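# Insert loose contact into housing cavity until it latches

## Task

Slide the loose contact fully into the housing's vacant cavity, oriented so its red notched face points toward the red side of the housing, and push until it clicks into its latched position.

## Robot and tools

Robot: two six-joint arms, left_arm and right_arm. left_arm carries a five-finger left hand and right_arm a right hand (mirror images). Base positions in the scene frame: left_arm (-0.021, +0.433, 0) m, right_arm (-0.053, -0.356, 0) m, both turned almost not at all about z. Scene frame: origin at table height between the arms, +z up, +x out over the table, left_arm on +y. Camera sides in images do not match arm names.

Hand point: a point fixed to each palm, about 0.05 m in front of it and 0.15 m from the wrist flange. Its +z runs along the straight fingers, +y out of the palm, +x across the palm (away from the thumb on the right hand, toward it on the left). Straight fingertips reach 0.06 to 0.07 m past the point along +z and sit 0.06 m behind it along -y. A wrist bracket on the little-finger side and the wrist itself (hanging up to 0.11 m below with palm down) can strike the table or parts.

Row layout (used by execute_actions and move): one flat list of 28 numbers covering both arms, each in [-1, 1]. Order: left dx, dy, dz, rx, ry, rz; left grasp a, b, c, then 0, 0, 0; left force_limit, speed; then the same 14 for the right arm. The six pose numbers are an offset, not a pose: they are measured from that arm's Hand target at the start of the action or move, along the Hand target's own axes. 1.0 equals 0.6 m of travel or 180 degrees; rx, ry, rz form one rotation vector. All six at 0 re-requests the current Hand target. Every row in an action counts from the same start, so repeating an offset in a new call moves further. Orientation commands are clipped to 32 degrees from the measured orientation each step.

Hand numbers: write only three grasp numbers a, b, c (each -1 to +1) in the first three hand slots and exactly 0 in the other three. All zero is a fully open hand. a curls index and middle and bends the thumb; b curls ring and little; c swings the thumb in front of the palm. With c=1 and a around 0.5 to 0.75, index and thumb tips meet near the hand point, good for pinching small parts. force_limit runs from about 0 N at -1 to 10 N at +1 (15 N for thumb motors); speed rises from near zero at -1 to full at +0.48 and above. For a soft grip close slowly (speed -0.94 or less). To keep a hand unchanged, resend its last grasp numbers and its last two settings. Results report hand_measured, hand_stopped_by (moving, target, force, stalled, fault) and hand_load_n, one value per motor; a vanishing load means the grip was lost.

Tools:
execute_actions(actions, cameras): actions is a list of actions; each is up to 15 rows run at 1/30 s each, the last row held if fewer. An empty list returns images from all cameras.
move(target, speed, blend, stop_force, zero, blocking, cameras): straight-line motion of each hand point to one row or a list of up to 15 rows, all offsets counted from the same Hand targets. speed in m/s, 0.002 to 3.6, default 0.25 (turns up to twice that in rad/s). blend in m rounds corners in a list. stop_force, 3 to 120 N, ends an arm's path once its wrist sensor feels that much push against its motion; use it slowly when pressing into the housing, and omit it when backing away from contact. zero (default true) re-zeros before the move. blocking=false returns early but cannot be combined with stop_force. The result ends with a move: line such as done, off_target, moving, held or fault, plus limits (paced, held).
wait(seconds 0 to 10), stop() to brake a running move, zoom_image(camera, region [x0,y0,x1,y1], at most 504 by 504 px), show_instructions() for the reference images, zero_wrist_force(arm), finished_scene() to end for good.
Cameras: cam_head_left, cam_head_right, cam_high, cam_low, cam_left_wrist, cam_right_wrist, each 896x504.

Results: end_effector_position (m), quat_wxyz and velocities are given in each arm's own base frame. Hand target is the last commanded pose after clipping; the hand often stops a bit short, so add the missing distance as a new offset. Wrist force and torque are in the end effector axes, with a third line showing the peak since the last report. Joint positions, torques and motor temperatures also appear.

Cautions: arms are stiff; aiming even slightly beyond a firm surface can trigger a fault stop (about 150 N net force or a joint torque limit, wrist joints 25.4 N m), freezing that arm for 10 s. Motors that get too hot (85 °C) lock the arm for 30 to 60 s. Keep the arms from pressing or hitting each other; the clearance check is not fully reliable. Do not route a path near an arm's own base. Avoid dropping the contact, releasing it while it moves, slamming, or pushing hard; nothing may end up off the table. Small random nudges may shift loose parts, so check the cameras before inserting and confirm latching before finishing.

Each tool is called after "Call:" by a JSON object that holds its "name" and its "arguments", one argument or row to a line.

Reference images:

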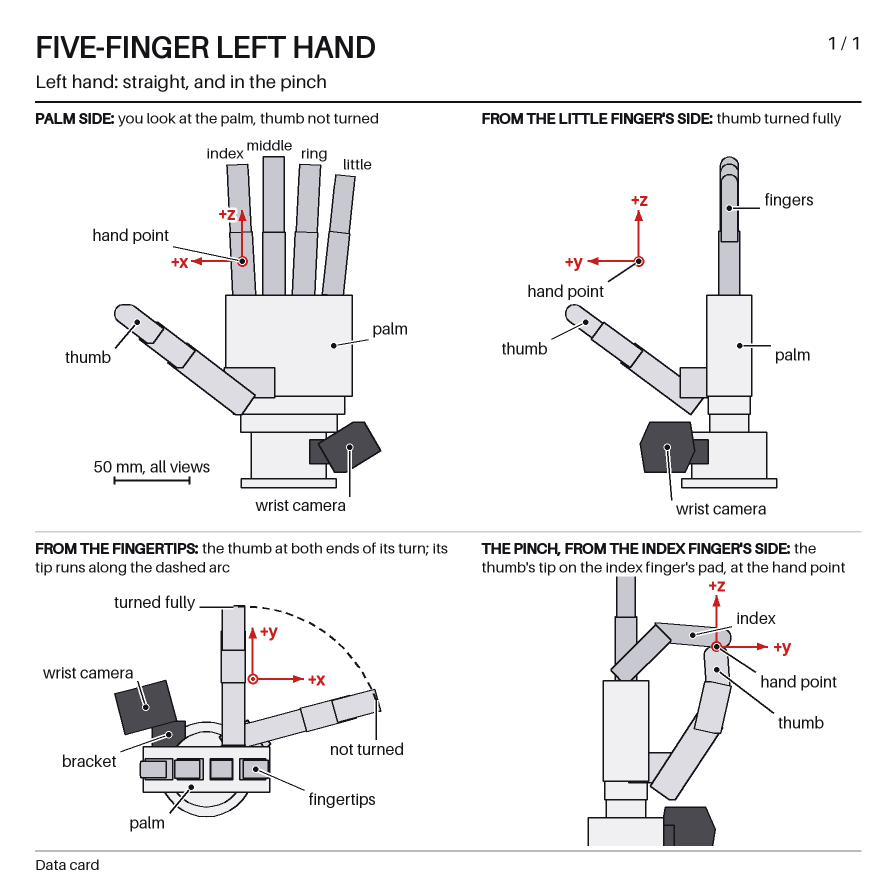

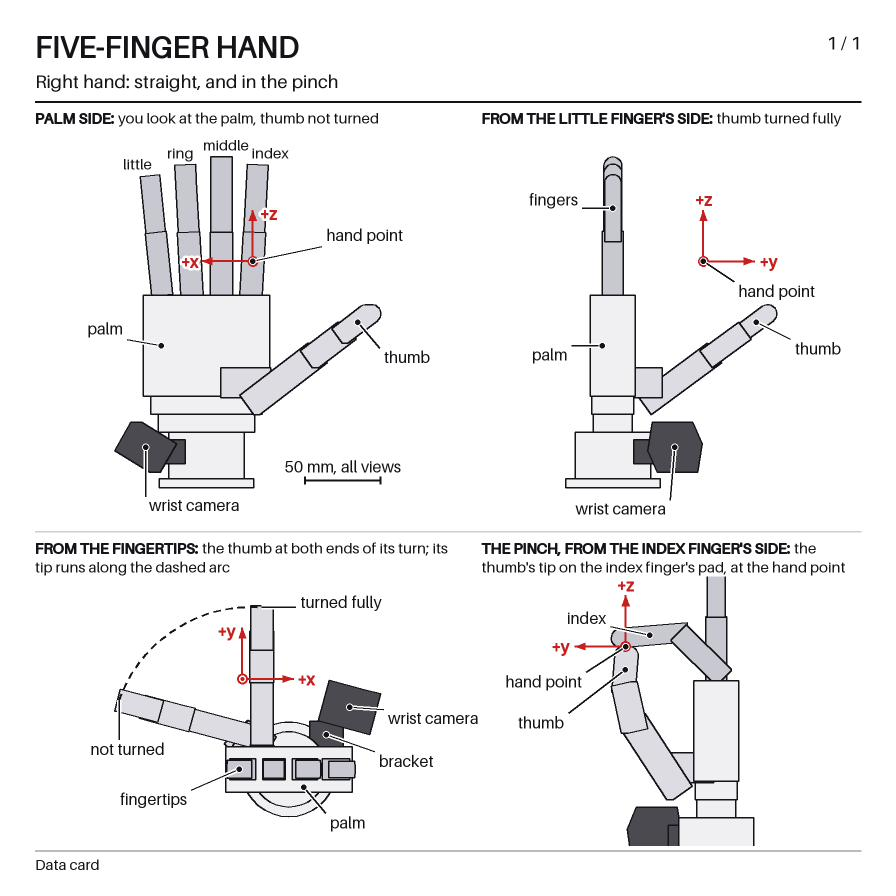

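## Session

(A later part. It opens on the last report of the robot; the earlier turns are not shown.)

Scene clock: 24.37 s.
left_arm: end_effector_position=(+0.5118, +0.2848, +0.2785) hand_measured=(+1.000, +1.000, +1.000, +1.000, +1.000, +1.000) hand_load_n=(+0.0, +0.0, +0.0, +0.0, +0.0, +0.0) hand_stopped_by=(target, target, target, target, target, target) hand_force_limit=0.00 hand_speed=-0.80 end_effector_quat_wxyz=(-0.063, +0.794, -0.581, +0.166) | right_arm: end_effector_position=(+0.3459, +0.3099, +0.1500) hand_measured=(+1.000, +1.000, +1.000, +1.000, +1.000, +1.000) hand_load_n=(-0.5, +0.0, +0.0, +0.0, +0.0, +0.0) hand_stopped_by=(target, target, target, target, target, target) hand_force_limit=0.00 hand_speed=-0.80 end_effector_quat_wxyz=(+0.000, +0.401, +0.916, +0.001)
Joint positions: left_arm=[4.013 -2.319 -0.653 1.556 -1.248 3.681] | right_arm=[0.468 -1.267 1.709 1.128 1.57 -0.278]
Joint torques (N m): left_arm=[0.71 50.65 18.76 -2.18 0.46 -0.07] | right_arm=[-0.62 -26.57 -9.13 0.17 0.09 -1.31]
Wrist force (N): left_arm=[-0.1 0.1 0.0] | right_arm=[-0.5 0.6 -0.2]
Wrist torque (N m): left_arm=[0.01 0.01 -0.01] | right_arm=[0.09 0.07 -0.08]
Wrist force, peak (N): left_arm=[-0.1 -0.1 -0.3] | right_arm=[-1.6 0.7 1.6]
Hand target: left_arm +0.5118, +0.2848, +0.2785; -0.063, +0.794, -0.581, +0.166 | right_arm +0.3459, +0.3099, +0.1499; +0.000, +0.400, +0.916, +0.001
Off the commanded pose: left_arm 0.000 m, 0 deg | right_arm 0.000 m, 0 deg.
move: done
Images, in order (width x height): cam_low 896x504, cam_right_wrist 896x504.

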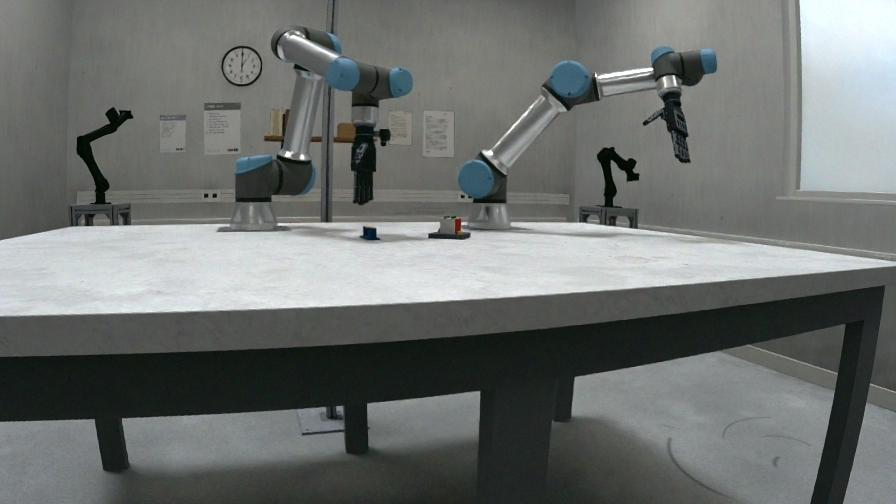

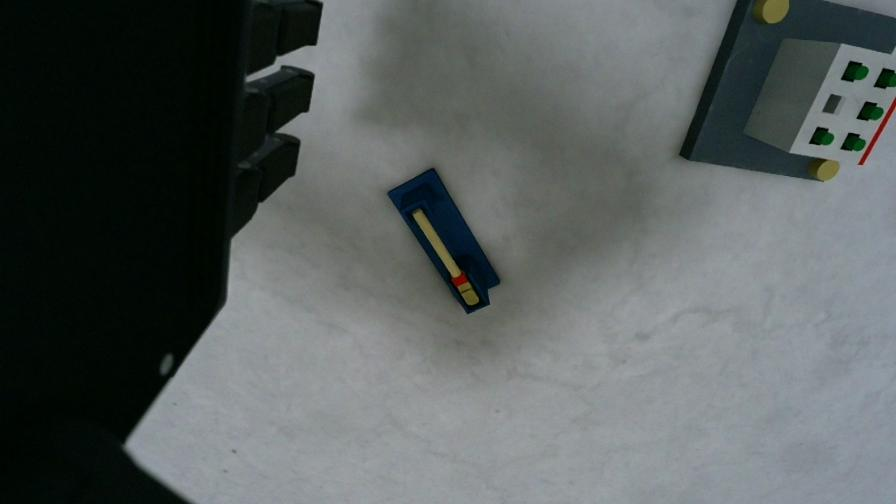

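Call:
{"name": "move", "arguments": {
  "target": [
    [0,0,0,0,0,0, 0,0,0,0,0,0, 0,-0.8, 0,0,-0.283,0,0,0, 0,0,0,0,0,0, 0,-0.8],
    [0,0,0,0,0,0, 0,0,0,0,0,0, 0,-0.8, -0.557,-0.281,-0.283,-0.06,0.15,0.06, 0,0,0,0,0,0, 0,-0.8],
    [0,0,0,0,0,0, 0,0,0,0,0,0, 0,-0.8, -0.773,-0.61,-0.217,-0.186,0.474,0.186, 0,0,0,0,0,0, 0,-0.8]
  ],
  "speed": 0.4,
  "blend": [0.06,0.06,0],
  "cameras": ["all"]
}}

Scene clock: 68.40 s.
left_arm: end_effector_position=(+0.5118, +0.2848, +0.2785) hand_measured=(+1.000, +1.000, +1.000, +1.000, +1.000, +1.000) hand_load_n=(+0.0, +0.0, +0.0, +0.0, +0.0, +0.0) hand_stopped_by=(target, target, target, target, target, target) hand_force_limit=0.00 hand_speed=-0.80 end_effector_quat_wxyz=(-0.063, +0.794, -0.581, +0.166) | right_arm: end_effector_position=(+0.3923, -0.2793, +0.2794) hand_measured=(+1.000, +1.000, +1.000, +1.000, +1.000, +1.000) hand_load_n=(+0.0, +0.0, +0.0, +0.0, +0.0, +0.0) hand_stopped_by=(target, target, target, target, target, target) hand_force_limit=0.00 hand_speed=-0.80 end_effector_quat_wxyz=(+0.499, -0.500, -0.500, -0.500)
Joint positions: left_arm=[4.013 -2.319 -0.653 1.556 -1.248 3.681] | right_arm=[-1.226 -0.768 1.449 2.46 1.225 -1.571]
Joint torques (N m): left_arm=[0.98 51.27 18.53 -2.24 0.47 0.03] | right_arm=[8.44 -41.95 -16.51 2.1 1.09 -1.28]
Wrist force (N): left_arm=[0.0 0.2 0.0] | right_arm=[-1.4 0.0 -2.6]
Wrist torque (N m): left_arm=[0.01 0.01 -0.01] | right_arm=[0.19 0.23 -0.16]
Wrist force, peak (N): left_arm=[-0.2 0.1 -0.4] | right_arm=[-2.0 -0.1 -3.6]
Hand target: left_arm +0.5118, +0.2848, +0.2785; -0.063, +0.794, -0.581, +0.166 | right_arm +0.3923, -0.2793, +0.2794; +0.500, -0.500, -0.500, -0.500
Off the commanded pose: left_arm 0.000 m, 0 deg | right_arm 0.000 m, 0 deg.
move: done

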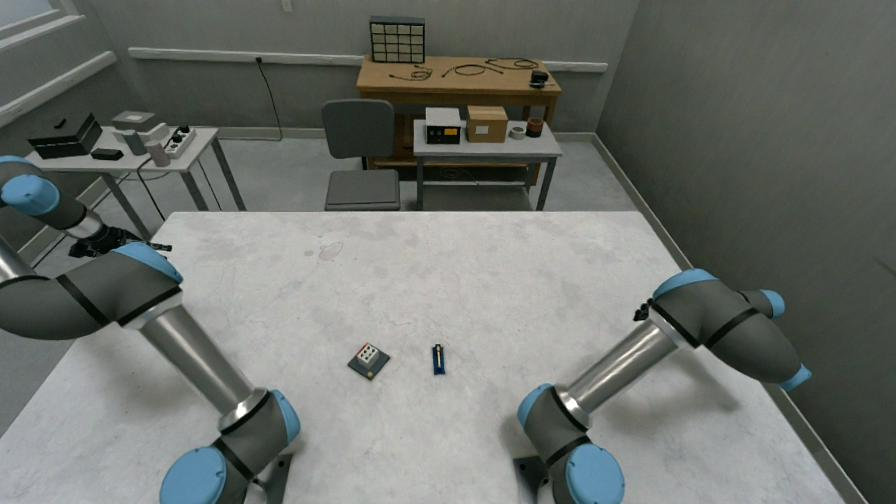

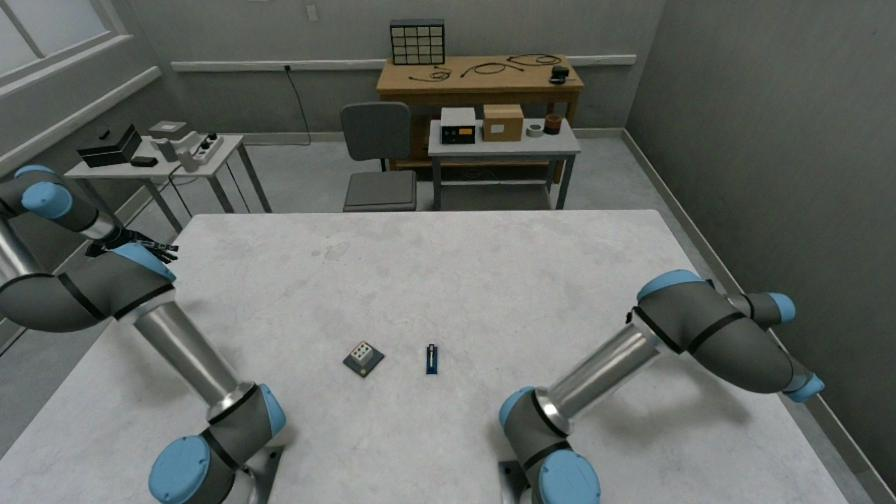

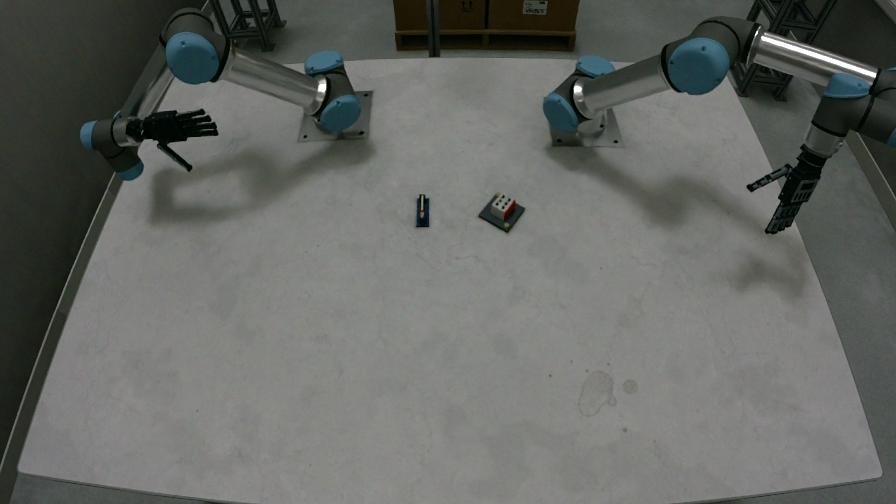

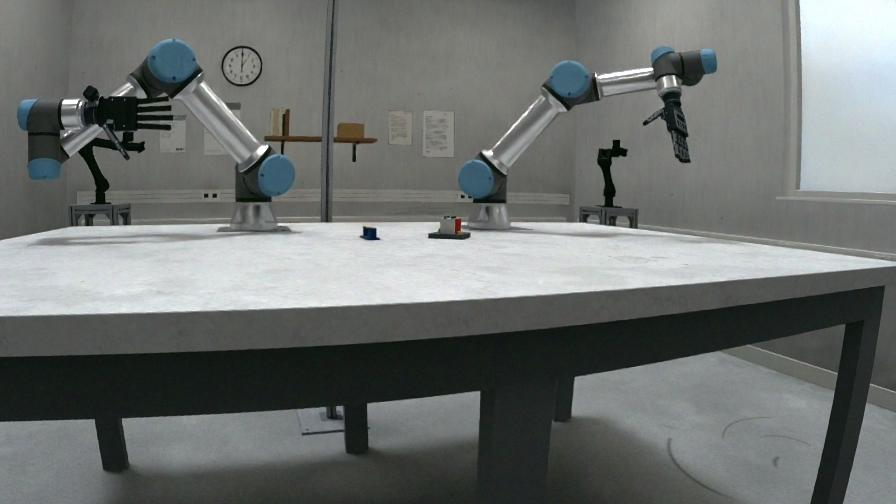

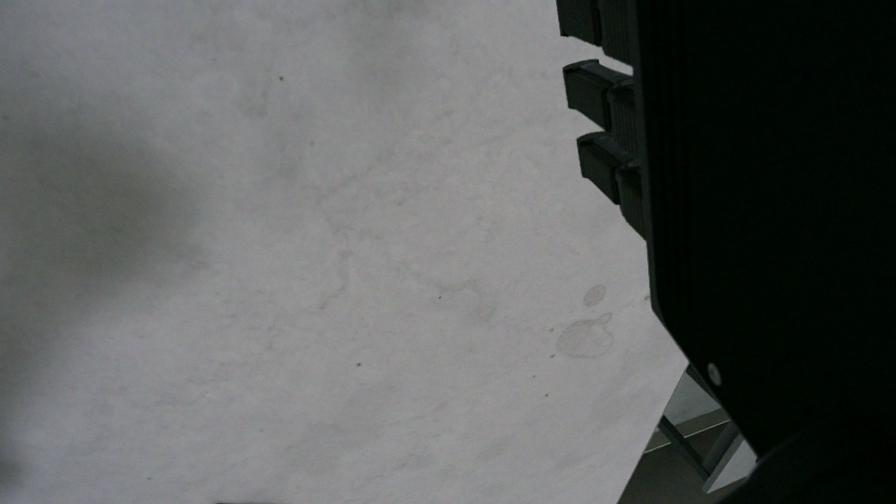

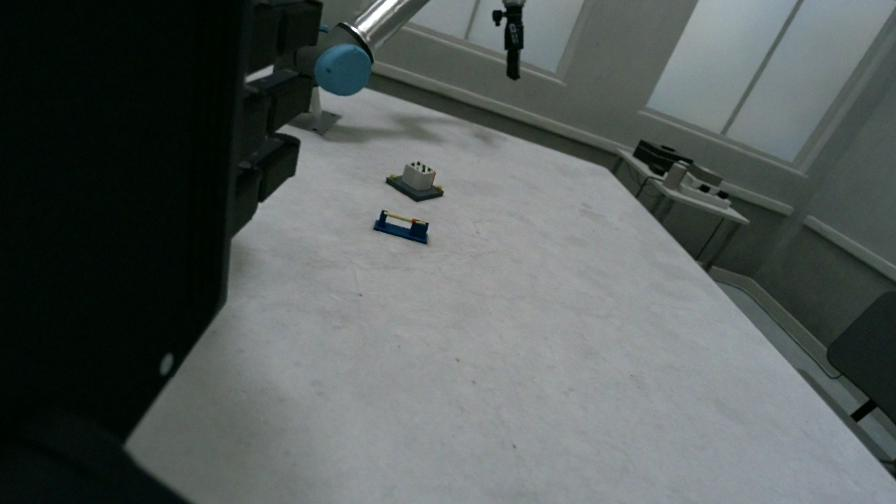

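Call:
{"name": "zoom_image", "arguments": {
  "camera": "cam_right_wrist",
  "region": [360, 190, 450, 250]
}}

Call:
{"name": "zoom_image", "arguments": {
  "camera": "cam_right_wrist",
  "region": [370, 150, 460, 210]
}}

Scaled by 5.600.

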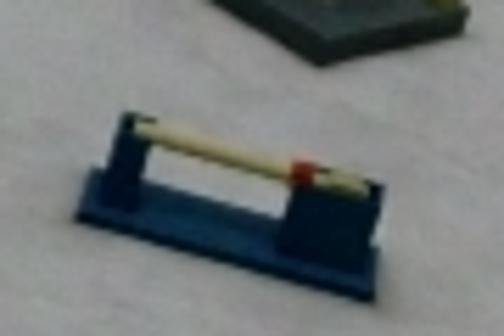

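Scaled by 5.600.

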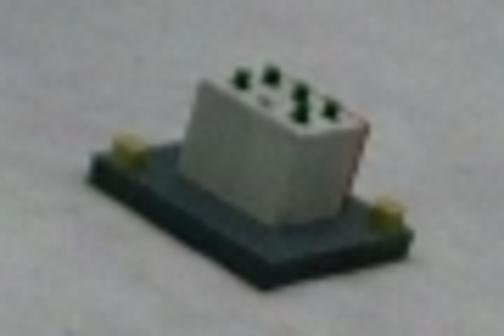

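Call:
{"name": "move", "arguments": {
  "target": [-0.149,-0.298,-0.067,0.3668,-0.2199,0.1433, 0,0,0,0,0,0, 0,-0.8, 0,0,0,0,0,0, 0,0,0,0,0,0, 0,-0.8],
  "speed": 0.4,
  "cameras": ["cam_high","cam_low"]
}}

Scene clock: 84.90 s.
left_arm: end_effector_position=(+0.6355, +0.4293, +0.3517) hand_measured=(+1.000, +1.000, +1.000, +1.000, +1.000, +1.000) hand_load_n=(+0.0, +0.0, +0.0, +0.0, +0.0, +0.0) hand_stopped_by=(target, target, target, target, target, target) hand_force_limit=0.00 hand_speed=-0.80 end_effector_quat_wxyz=(+0.687, -0.502, +0.498, -0.169) end_effector_velocity=(+0.001, +0.001, +0.000) end_effector_angular_velocity=(+0.002, -0.002, +0.000) | right_arm: end_effector_position=(+0.3923, -0.2793, +0.2794) hand_measured=(+1.000, +1.000, +1.000, +1.000, +1.000, +1.000) hand_load_n=(+0.5, +0.0, -0.5, +0.0, +0.0, +0.0) hand_stopped_by=(target, target, target, target, target, target) hand_force_limit=0.00 hand_speed=-0.80 end_effector_quat_wxyz=(+0.500, -0.500, -0.500, -0.500)
Joint positions: left_arm=[4.01 -1.835 -1.446 3.281 -1.251 3.682] | right_arm=[-1.226 -0.767 1.449 2.46 1.225 -1.571]
Joint velocities: left_arm=[0 -0.002 0 0.005 0 0] | right_arm=[within noise]
Joint torques (N m): left_arm=[-9.78 27.7 22.23 3.99 -2.46 -0.41] | right_arm=[13.43 -39.27 -7.26 3.47 1.46 -1.2]
Wrist force (N): left_arm=[-0.4 0.4 -0.6] | right_arm=[-1.2 0.3 -3.0]
Wrist torque (N m): left_arm=[0.14 0.04 0.10] | right_arm=[0.24 0.21 -0.14]
Wrist force, peak (N): left_arm=[-0.8 0.4 -0.6] | right_arm=[-1.6 0.2 -2.8]
Hand target: left_arm +0.6356, +0.4294, +0.3517; +0.687, -0.502, +0.498, -0.169 | right_arm +0.3923, -0.2793, +0.2794; +0.500, -0.500, -0.500, -0.500
Off the commanded pose: left_arm 0.000 m, 0 deg | right_arm 0.000 m, 0 deg.
move: done
Images, in order (width x height): cam_high 896x504, cam_low 896x504.

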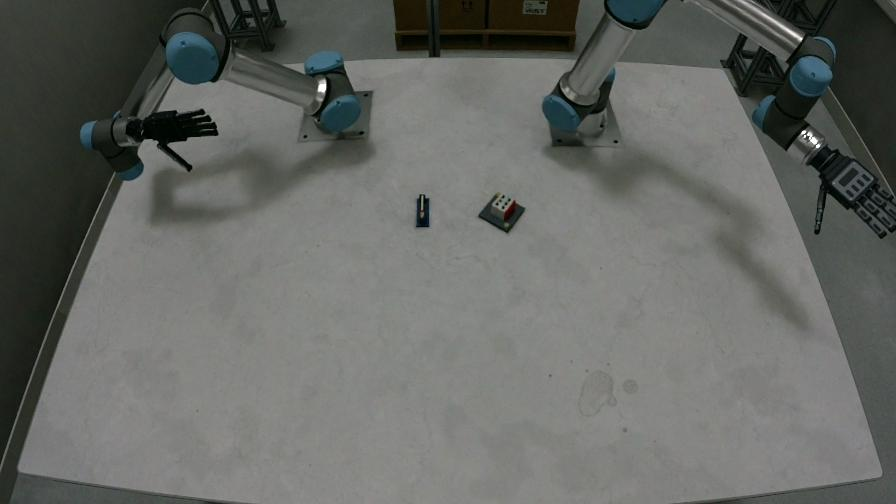

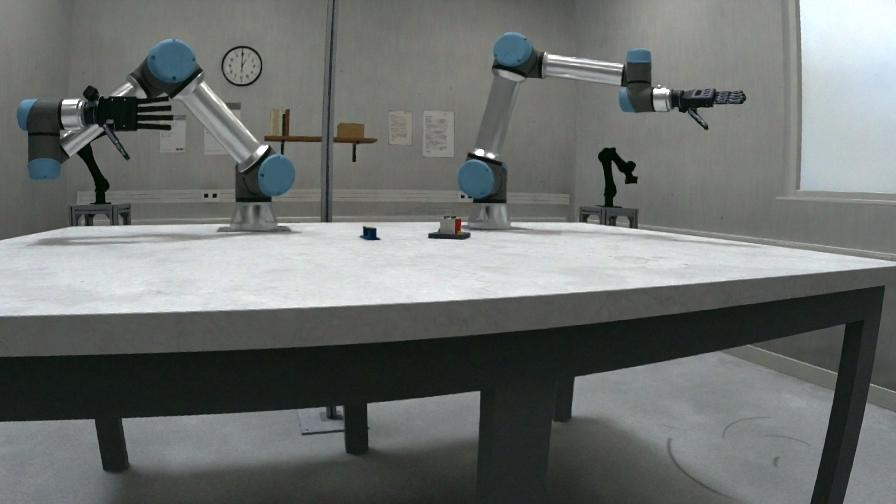

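Call:
{"name": "move", "arguments": {
  "target": [0.7298,-0.4367,-0.5832,0.2896,0.4838,0, 0,0,0,0,0,0, 0,-0.8, 0,0,0,0,0,0, 0,0,0,0,0,0, 0,-0.8],
  "speed": 0.5,
  "cameras": ["cam_high"]
}}

Scene clock: 88.17 s.
left_arm: end_effector_position=(+0.6032, -0.1884, +0.3506) hand_measured=(+1.000, +1.000, +1.000, +1.000, +1.000, +1.000) hand_load_n=(+0.0, +0.0, +0.0, +0.0, +0.0, +0.0) hand_stopped_by=(target, target, target, target, target, target) hand_force_limit=0.00 hand_speed=-0.80 end_effector_quat_wxyz=(+0.304, +0.068, +0.704, -0.638) | right_arm: end_effector_position=(+0.3923, -0.2793, +0.2794) hand_measured=(+1.000, +1.000, +1.000, +1.000, +1.000, +1.000) hand_load_n=(+0.0, +0.0, +0.0, +0.0, +0.0, +0.0) hand_stopped_by=(target, target, target, target, target, target) hand_force_limit=0.00 hand_speed=-0.80 end_effector_quat_wxyz=(+0.500, -0.500, -0.500, -0.500)
Joint positions: left_arm=[3.491 -1.823 -1.462 3.323 0.001 3.645] | right_arm=[-1.226 -0.767 1.449 2.46 1.225 -1.571]
Joint torques (N m): left_arm=[-7.83 35.48 14.68 2.8 -1.49 -1.97] | right_arm=[12.99 -40.92 -7.75 3.28 1.41 -1.35]
Wrist force (N): left_arm=[-0.6 0.0 -0.3] | right_arm=[-1.0 0.4 -2.7]
Wrist torque (N m): left_arm=[0.08 0.08 0.08] | right_arm=[0.26 0.18 -0.12]
Wrist force, peak (N): left_arm=[-1.6 0.9 0.6] | right_arm=[-1.5 0.1 -2.9]
Hand target: left_arm +0.6032, -0.1885, +0.3506; +0.304, +0.068, +0.704, -0.638 | right_arm +0.3923, -0.2793, +0.2794; +0.500, -0.500, -0.500, -0.500
Off the commanded pose: left_arm 0.000 m, 0 deg | right_arm 0.000 m, 0 deg.
move: done
Images, in order (width x height): cam_high 896x504.

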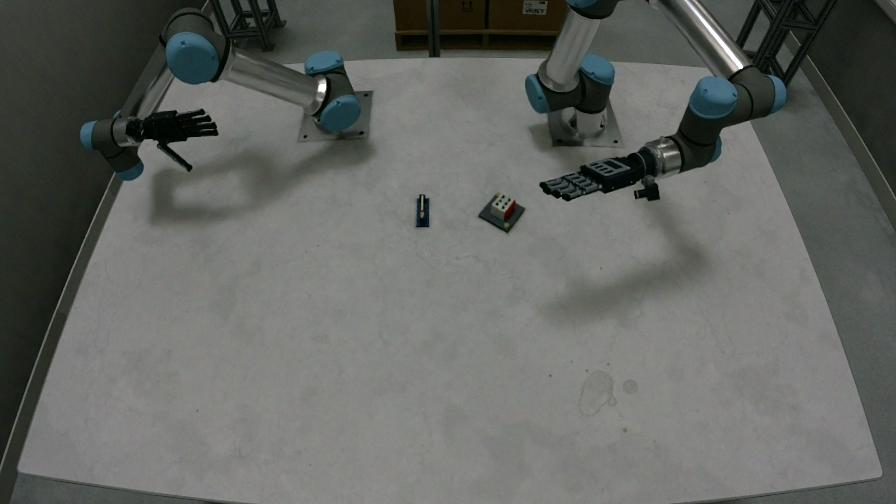

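Call:
{"name": "move", "arguments": {
  "target": [
    [0.5884,-0.3521,-0.0825,0.2995,0.5005,0, 0,0,0,0,0,0, 0,-0.8, 0,0,0,0,0,0, 0,0,0,0,0,0, 0,-0.8],
    [0.660,-0.0252,0.3293,-0.281,-0.8505,-0.275, 0,0,0,0,0,0, 0,-0.8, 0,0,0,0,0,0, 0,0,0,0,0,0, 0,-0.8]
  ],
  "speed": 0.45,
  "blend": [0.05,0],
  "cameras": ["all"]
}}

Scene clock: 95.93 s.
left_arm: end_effector_position=(+0.3437, -0.4925, +0.1596) hand_measured=(+1.000, +1.000, +1.000, +1.000, +1.000, +1.000) hand_load_n=(+0.0, +0.0, +0.0, +0.0, +0.0, +0.0) hand_stopped_by=(target, target, target, target, target, target) hand_force_limit=0.00 hand_speed=-0.80 end_effector_quat_wxyz=(-0.500, +0.866, -0.006, +0.003) | right_arm: end_effector_position=(+0.3923, -0.2793, +0.2794) hand_measured=(+1.000, +1.000, +1.000, +1.000, +1.000, +1.000) hand_load_n=(+0.0, +0.0, +0.0, +0.0, +0.0, +0.0) hand_stopped_by=(target, target, target, target, target, target) hand_force_limit=0.00 hand_speed=-0.80 end_effector_quat_wxyz=(+0.500, -0.500, -0.500, -0.500)
Joint positions: left_arm=[2.18 -2.318 -0.968 3.902 2.099 3.486] | right_arm=[-1.226 -0.767 1.449 2.46 1.225 -1.571]
Joint torques (N m): left_arm=[9.33 59 29.95 -0.1 1.88 -0.46] | right_arm=[12.89 -40.39 -8.71 3.09 1.41 -1.12]
Wrist force (N): left_arm=[-0.3 0.2 0.1] | right_arm=[-1.3 0.3 -2.7]
Wrist torque (N m): left_arm=[0.09 0.10 -0.11] | right_arm=[0.24 0.22 -0.14]
Wrist force, peak (N): left_arm=[-1.1 0.4 -0.2] | right_arm=[-1.6 0.2 -2.8]
Hand target: left_arm +0.3439, -0.4925, +0.1597; -0.500, +0.866, -0.006, +0.003 | right_arm +0.3923, -0.2793, +0.2794; +0.500, -0.500, -0.500, -0.500
Off the commanded pose: left_arm 0.000 m, 0 deg | right_arm 0.000 m, 0 deg.
move: done

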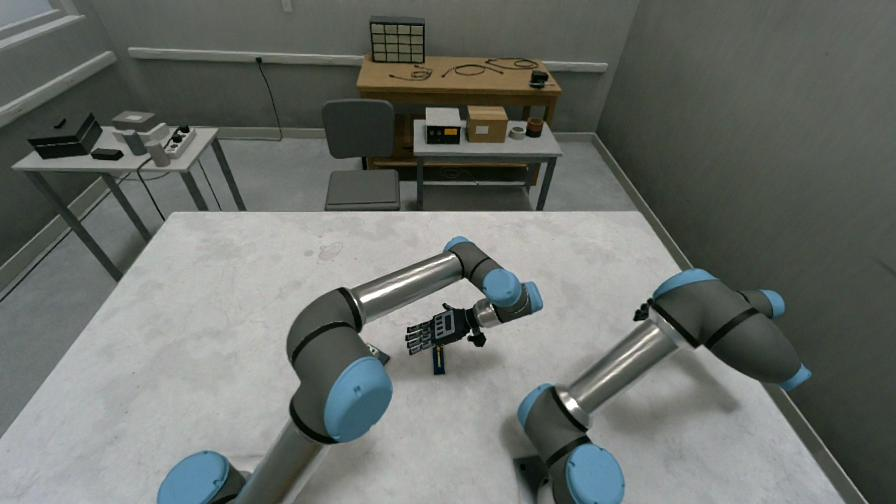

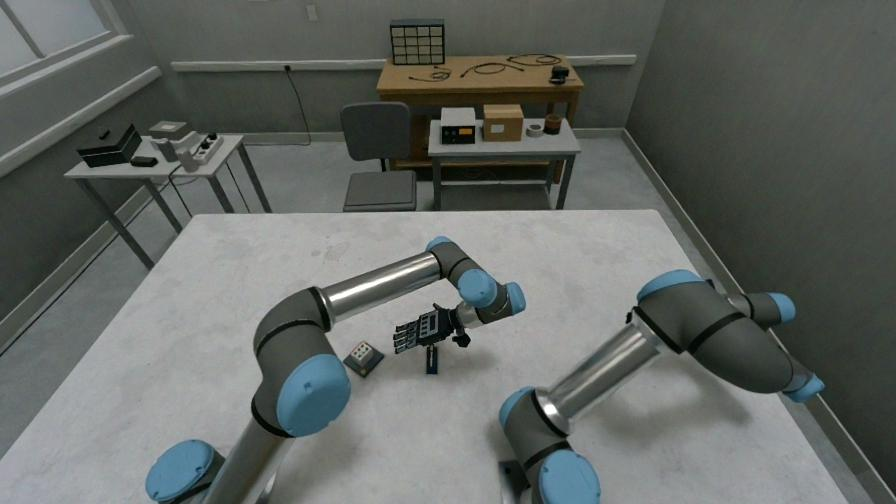

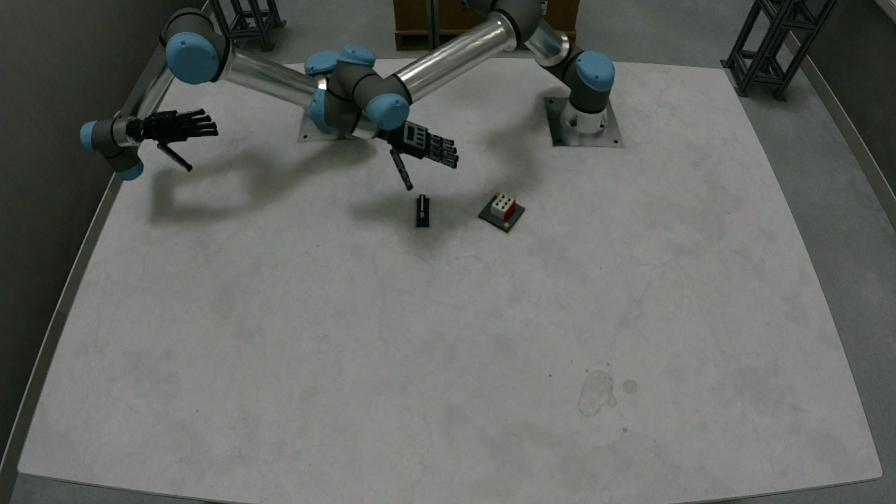

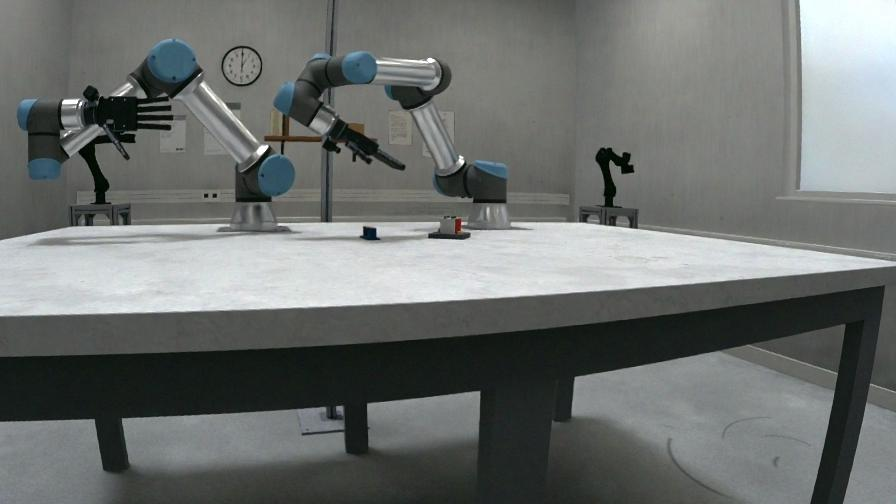

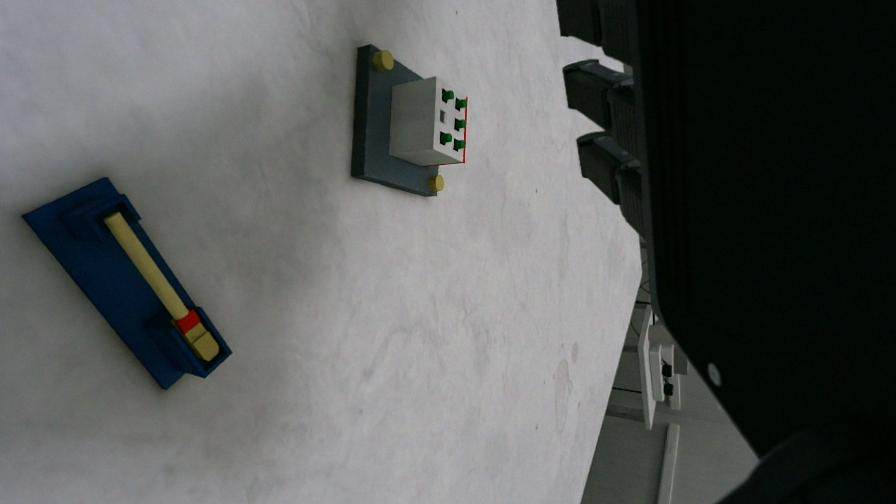

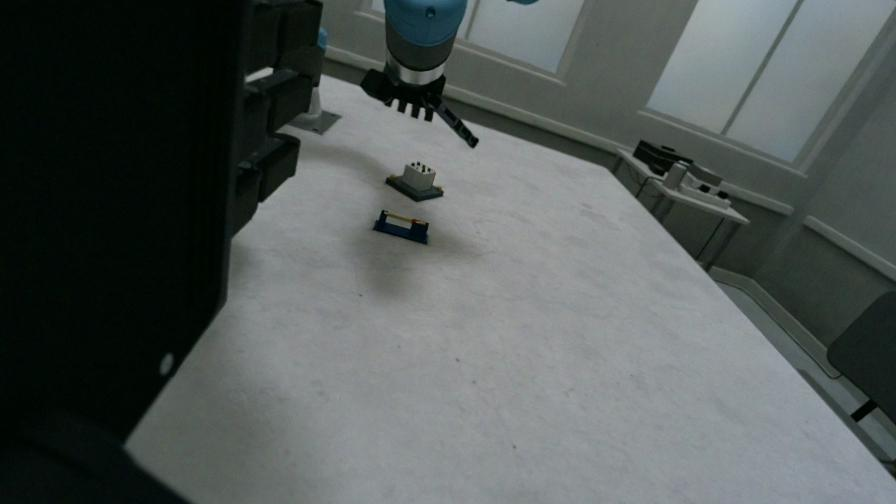

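Call:
{"name": "zoom_image", "arguments": {
  "camera": "cam_left_wrist",
  "region": [0, 160, 260, 400]
}}

Call:
{"name": "zoom_image", "arguments": {
  "camera": "cam_left_wrist",
  "region": [340, 30, 480, 210]
}}

Scaled by 1.938.

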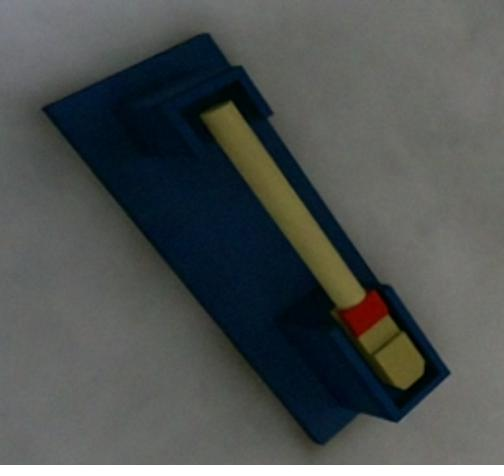

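Scaled by 2.800.

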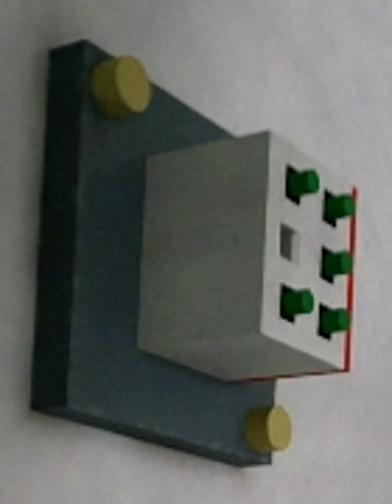

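Call:
{"name": "move", "arguments": {
  "target": [0,0,0,0,0,0, 0.5,0,1,0,0,0, -0.2,-0.2, 0,0,0,0,0,0, 0,0,0,0,0,0, 0,-0.8],
  "cameras": ["cam_left_wrist","cam_right_wrist"]
}}

Call:
{"name": "zoom_image", "arguments": {
  "camera": "cam_right_wrist",
  "region": [340, 50, 490, 250]
}}

Scene clock: 99.77 s.
left_arm: end_effector_position=(+0.3439, -0.4925, +0.1597) hand_measured=(+1.000, +0.926, +0.150, +0.000, +0.276, -1.000) hand_load_n=(+0.0, +0.0, +0.0, +0.0, +0.0, +0.0) hand_stopped_by=(target, target, target, target, target, target) hand_force_limit=-0.20 hand_speed=-0.20 end_effector_quat_wxyz=(-0.500, +0.866, -0.006, +0.003) | right_arm: end_effector_position=(+0.3923, -0.2793, +0.2794) hand_measured=(+1.000, +1.000, +1.000, +1.000, +1.000, +1.000) hand_load_n=(+0.0, +0.0, +0.0, +0.0, +0.0, +0.0) hand_stopped_by=(target, target, target, target, target, target) hand_force_limit=0.00 hand_speed=-0.80 end_effector_quat_wxyz=(+0.500, -0.500, -0.500, -0.500)
Joint positions: left_arm=[2.18 -2.318 -0.968 3.902 2.099 3.486] | right_arm=[-1.226 -0.767 1.449 2.46 1.225 -1.571]
Joint torques (N m): left_arm=[11.24 59.67 23.64 0.8 1.07 -1.67] | right_arm=[13.21 -41.55 -7.77 2.86 1.41 -1.18]
Wrist force (N): left_arm=[-0.2 0.0 0.1] | right_arm=[-1.8 0.2 -2.7]
Wrist torque (N m): left_arm=[0.08 0.09 -0.11] | right_arm=[0.21 0.29 -0.18]
Wrist force, peak (N): left_arm=[-0.6 -0.1 0.0] | right_arm=[-1.4 0.5 -3.0]
Hand target: left_arm +0.3439, -0.4925, +0.1597; -0.500, +0.866, -0.006, +0.003 | right_arm +0.3923, -0.2793, +0.2794; +0.500, -0.500, -0.500, -0.500
Off the commanded pose: left_arm 0.000 m, 0 deg | right_arm 0.000 m, 0 deg.
move: done
Images, in order (width x height): cam_left_wrist 896x504, cam_right_wrist 896x504.

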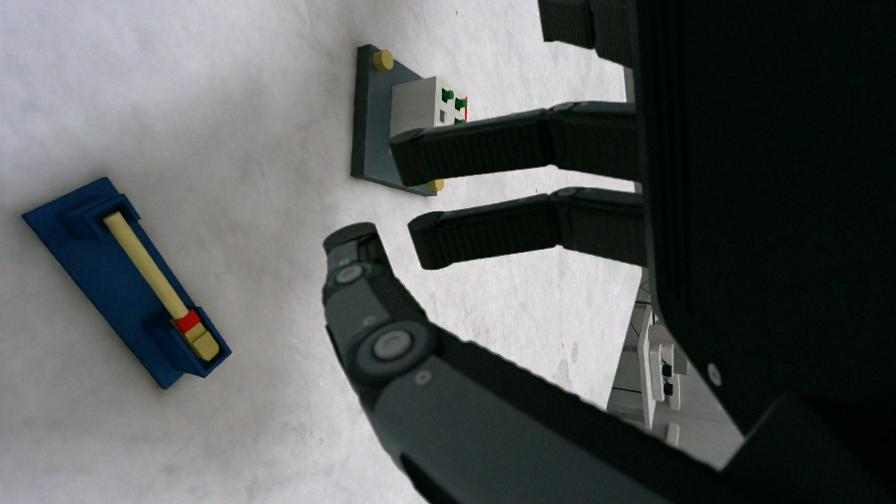

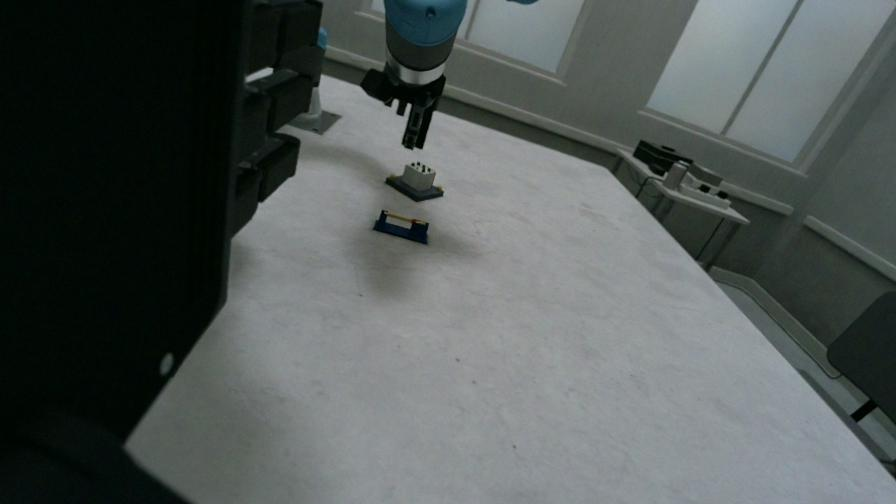

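Scaled by 2.520.

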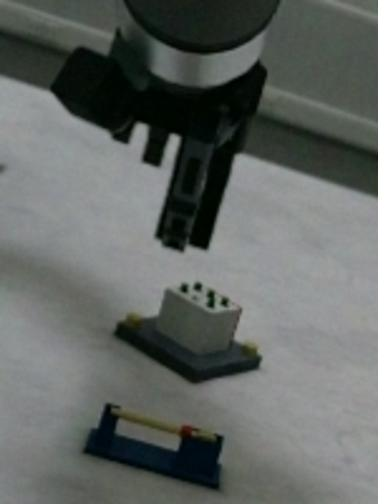

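Call:
{"name": "zoom_image", "arguments": {
  "camera": "cam_left_wrist",
  "region": [310, 90, 480, 290]
}}

Scaled by 2.520.

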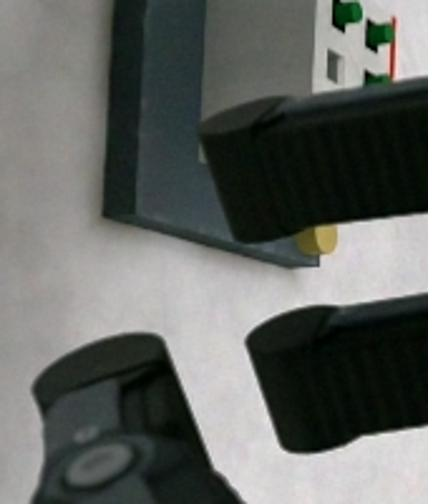

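Call:
{"name": "move", "arguments": {
  "target": [0.0198,0.1028,0.0552,0,0,0, 0.5,0.25,1,0,0,0, -0.2,-0.2, 0,0,0,0,0,0, 0,0,0,0,0,0, 0,-0.8],
  "speed": 0.2,
  "cameras": ["cam_left_wrist","cam_right_wrist"]
}}

Call:
{"name": "zoom_image", "arguments": {
  "camera": "cam_left_wrist",
  "region": [220, 100, 500, 380]
}}

Call:
{"name": "zoom_image", "arguments": {
  "camera": "cam_right_wrist",
  "region": [350, 100, 480, 250]
}}

Scene clock: 107.37 s.
left_arm: end_effector_position=(+0.3557, -0.4947, +0.0897) hand_measured=(+0.550, +0.450, +0.088, +0.050, +0.350, -1.000) hand_load_n=(+0.0, +0.0, +0.0, +0.0, +0.0, +0.0) hand_stopped_by=(target, target, target, target, target, target) hand_force_limit=-0.20 hand_speed=-0.20 end_effector_quat_wxyz=(-0.500, +0.866, -0.006, +0.003) | right_arm: end_effector_position=(+0.3923, -0.2793, +0.2794) hand_measured=(+1.000, +1.000, +1.000, +1.000, +1.000, +1.000) hand_load_n=(+0.0, +0.0, +0.0, +0.0, +0.0, +0.0) hand_stopped_by=(target, target, target, target, target, target) hand_force_limit=0.00 hand_speed=-0.80 end_effector_quat_wxyz=(+0.500, -0.500, -0.500, -0.500)
Joint positions: left_arm=[2.191 -2.377 -1.045 4.043 2.108 3.494] | right_arm=[-1.226 -0.767 1.449 2.46 1.225 -1.571]
Joint torques (N m): left_arm=[-10.21 55.24 26.62 0.25 -1.76 -0.93] | right_arm=[12.45 -41.22 -8.12 2.85 1.3 -0.99]
Wrist force (N): left_arm=[-0.1 0.1 -0.3] | right_arm=[-1.1 0.3 -2.6]
Wrist torque (N m): left_arm=[0.10 0.05 -0.08] | right_arm=[0.23 0.20 -0.13]
Wrist force, peak (N): left_arm=[-0.7 -1.3 -0.6] | right_arm=[-1.4 0.4 -3.0]
Hand target: left_arm +0.3557, -0.4948, +0.0897; -0.500, +0.866, -0.006, +0.003 | right_arm +0.3923, -0.2793, +0.2794; +0.500, -0.500, -0.500, -0.500
Off the commanded pose: left_arm 0.000 m, 0 deg | right_arm 0.000 m, 0 deg.
move: done
Images, in order (width x height): cam_left_wrist 896x504, cam_right_wrist 896x504.

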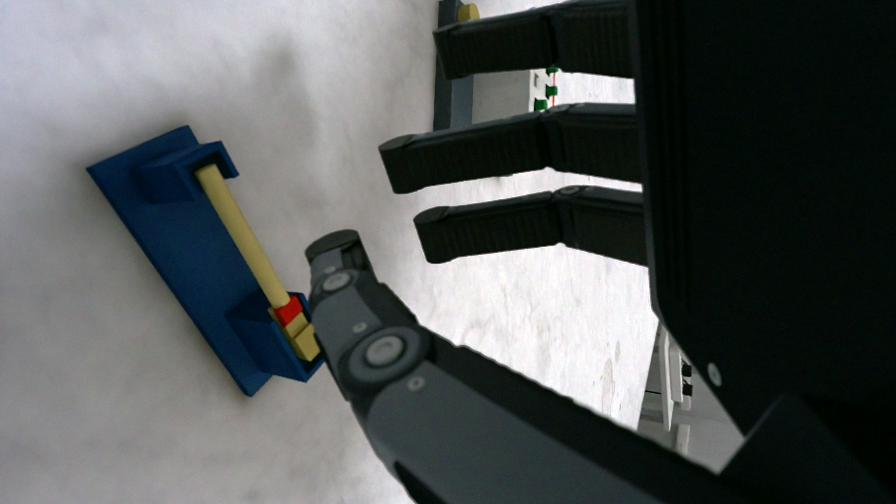

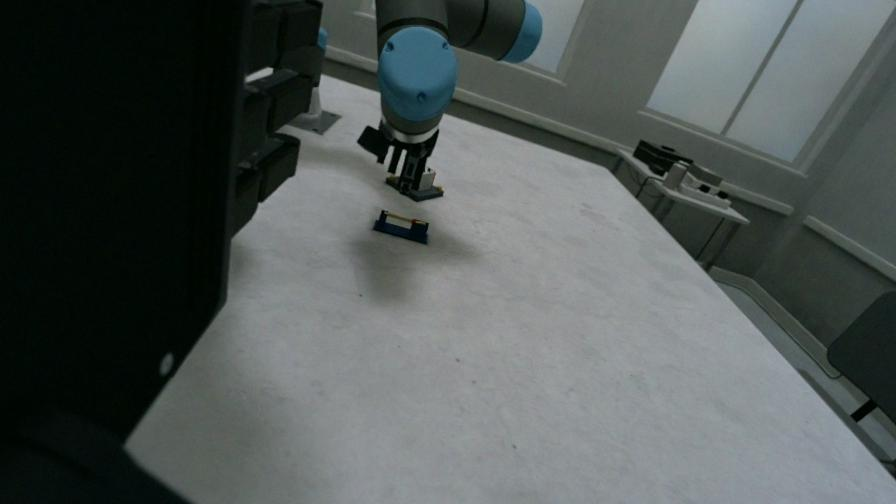

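Scaled by 1.800.

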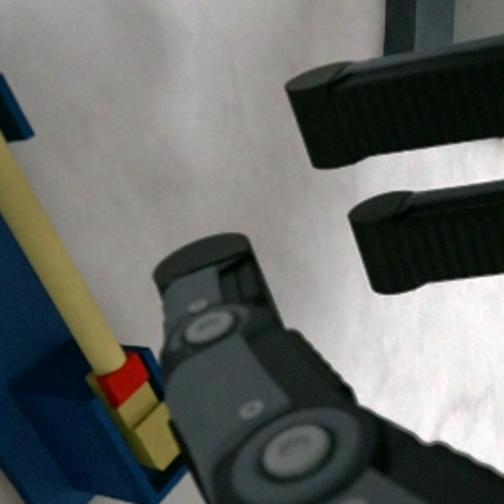

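Scaled by 3.360.

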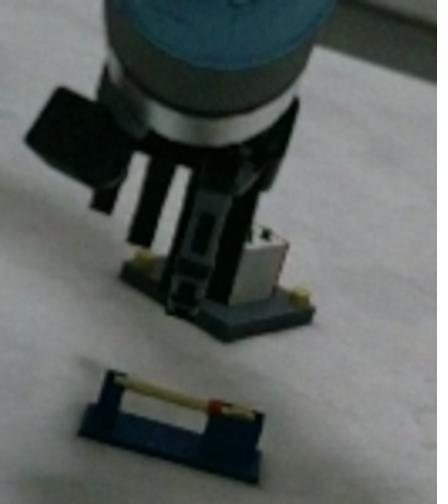

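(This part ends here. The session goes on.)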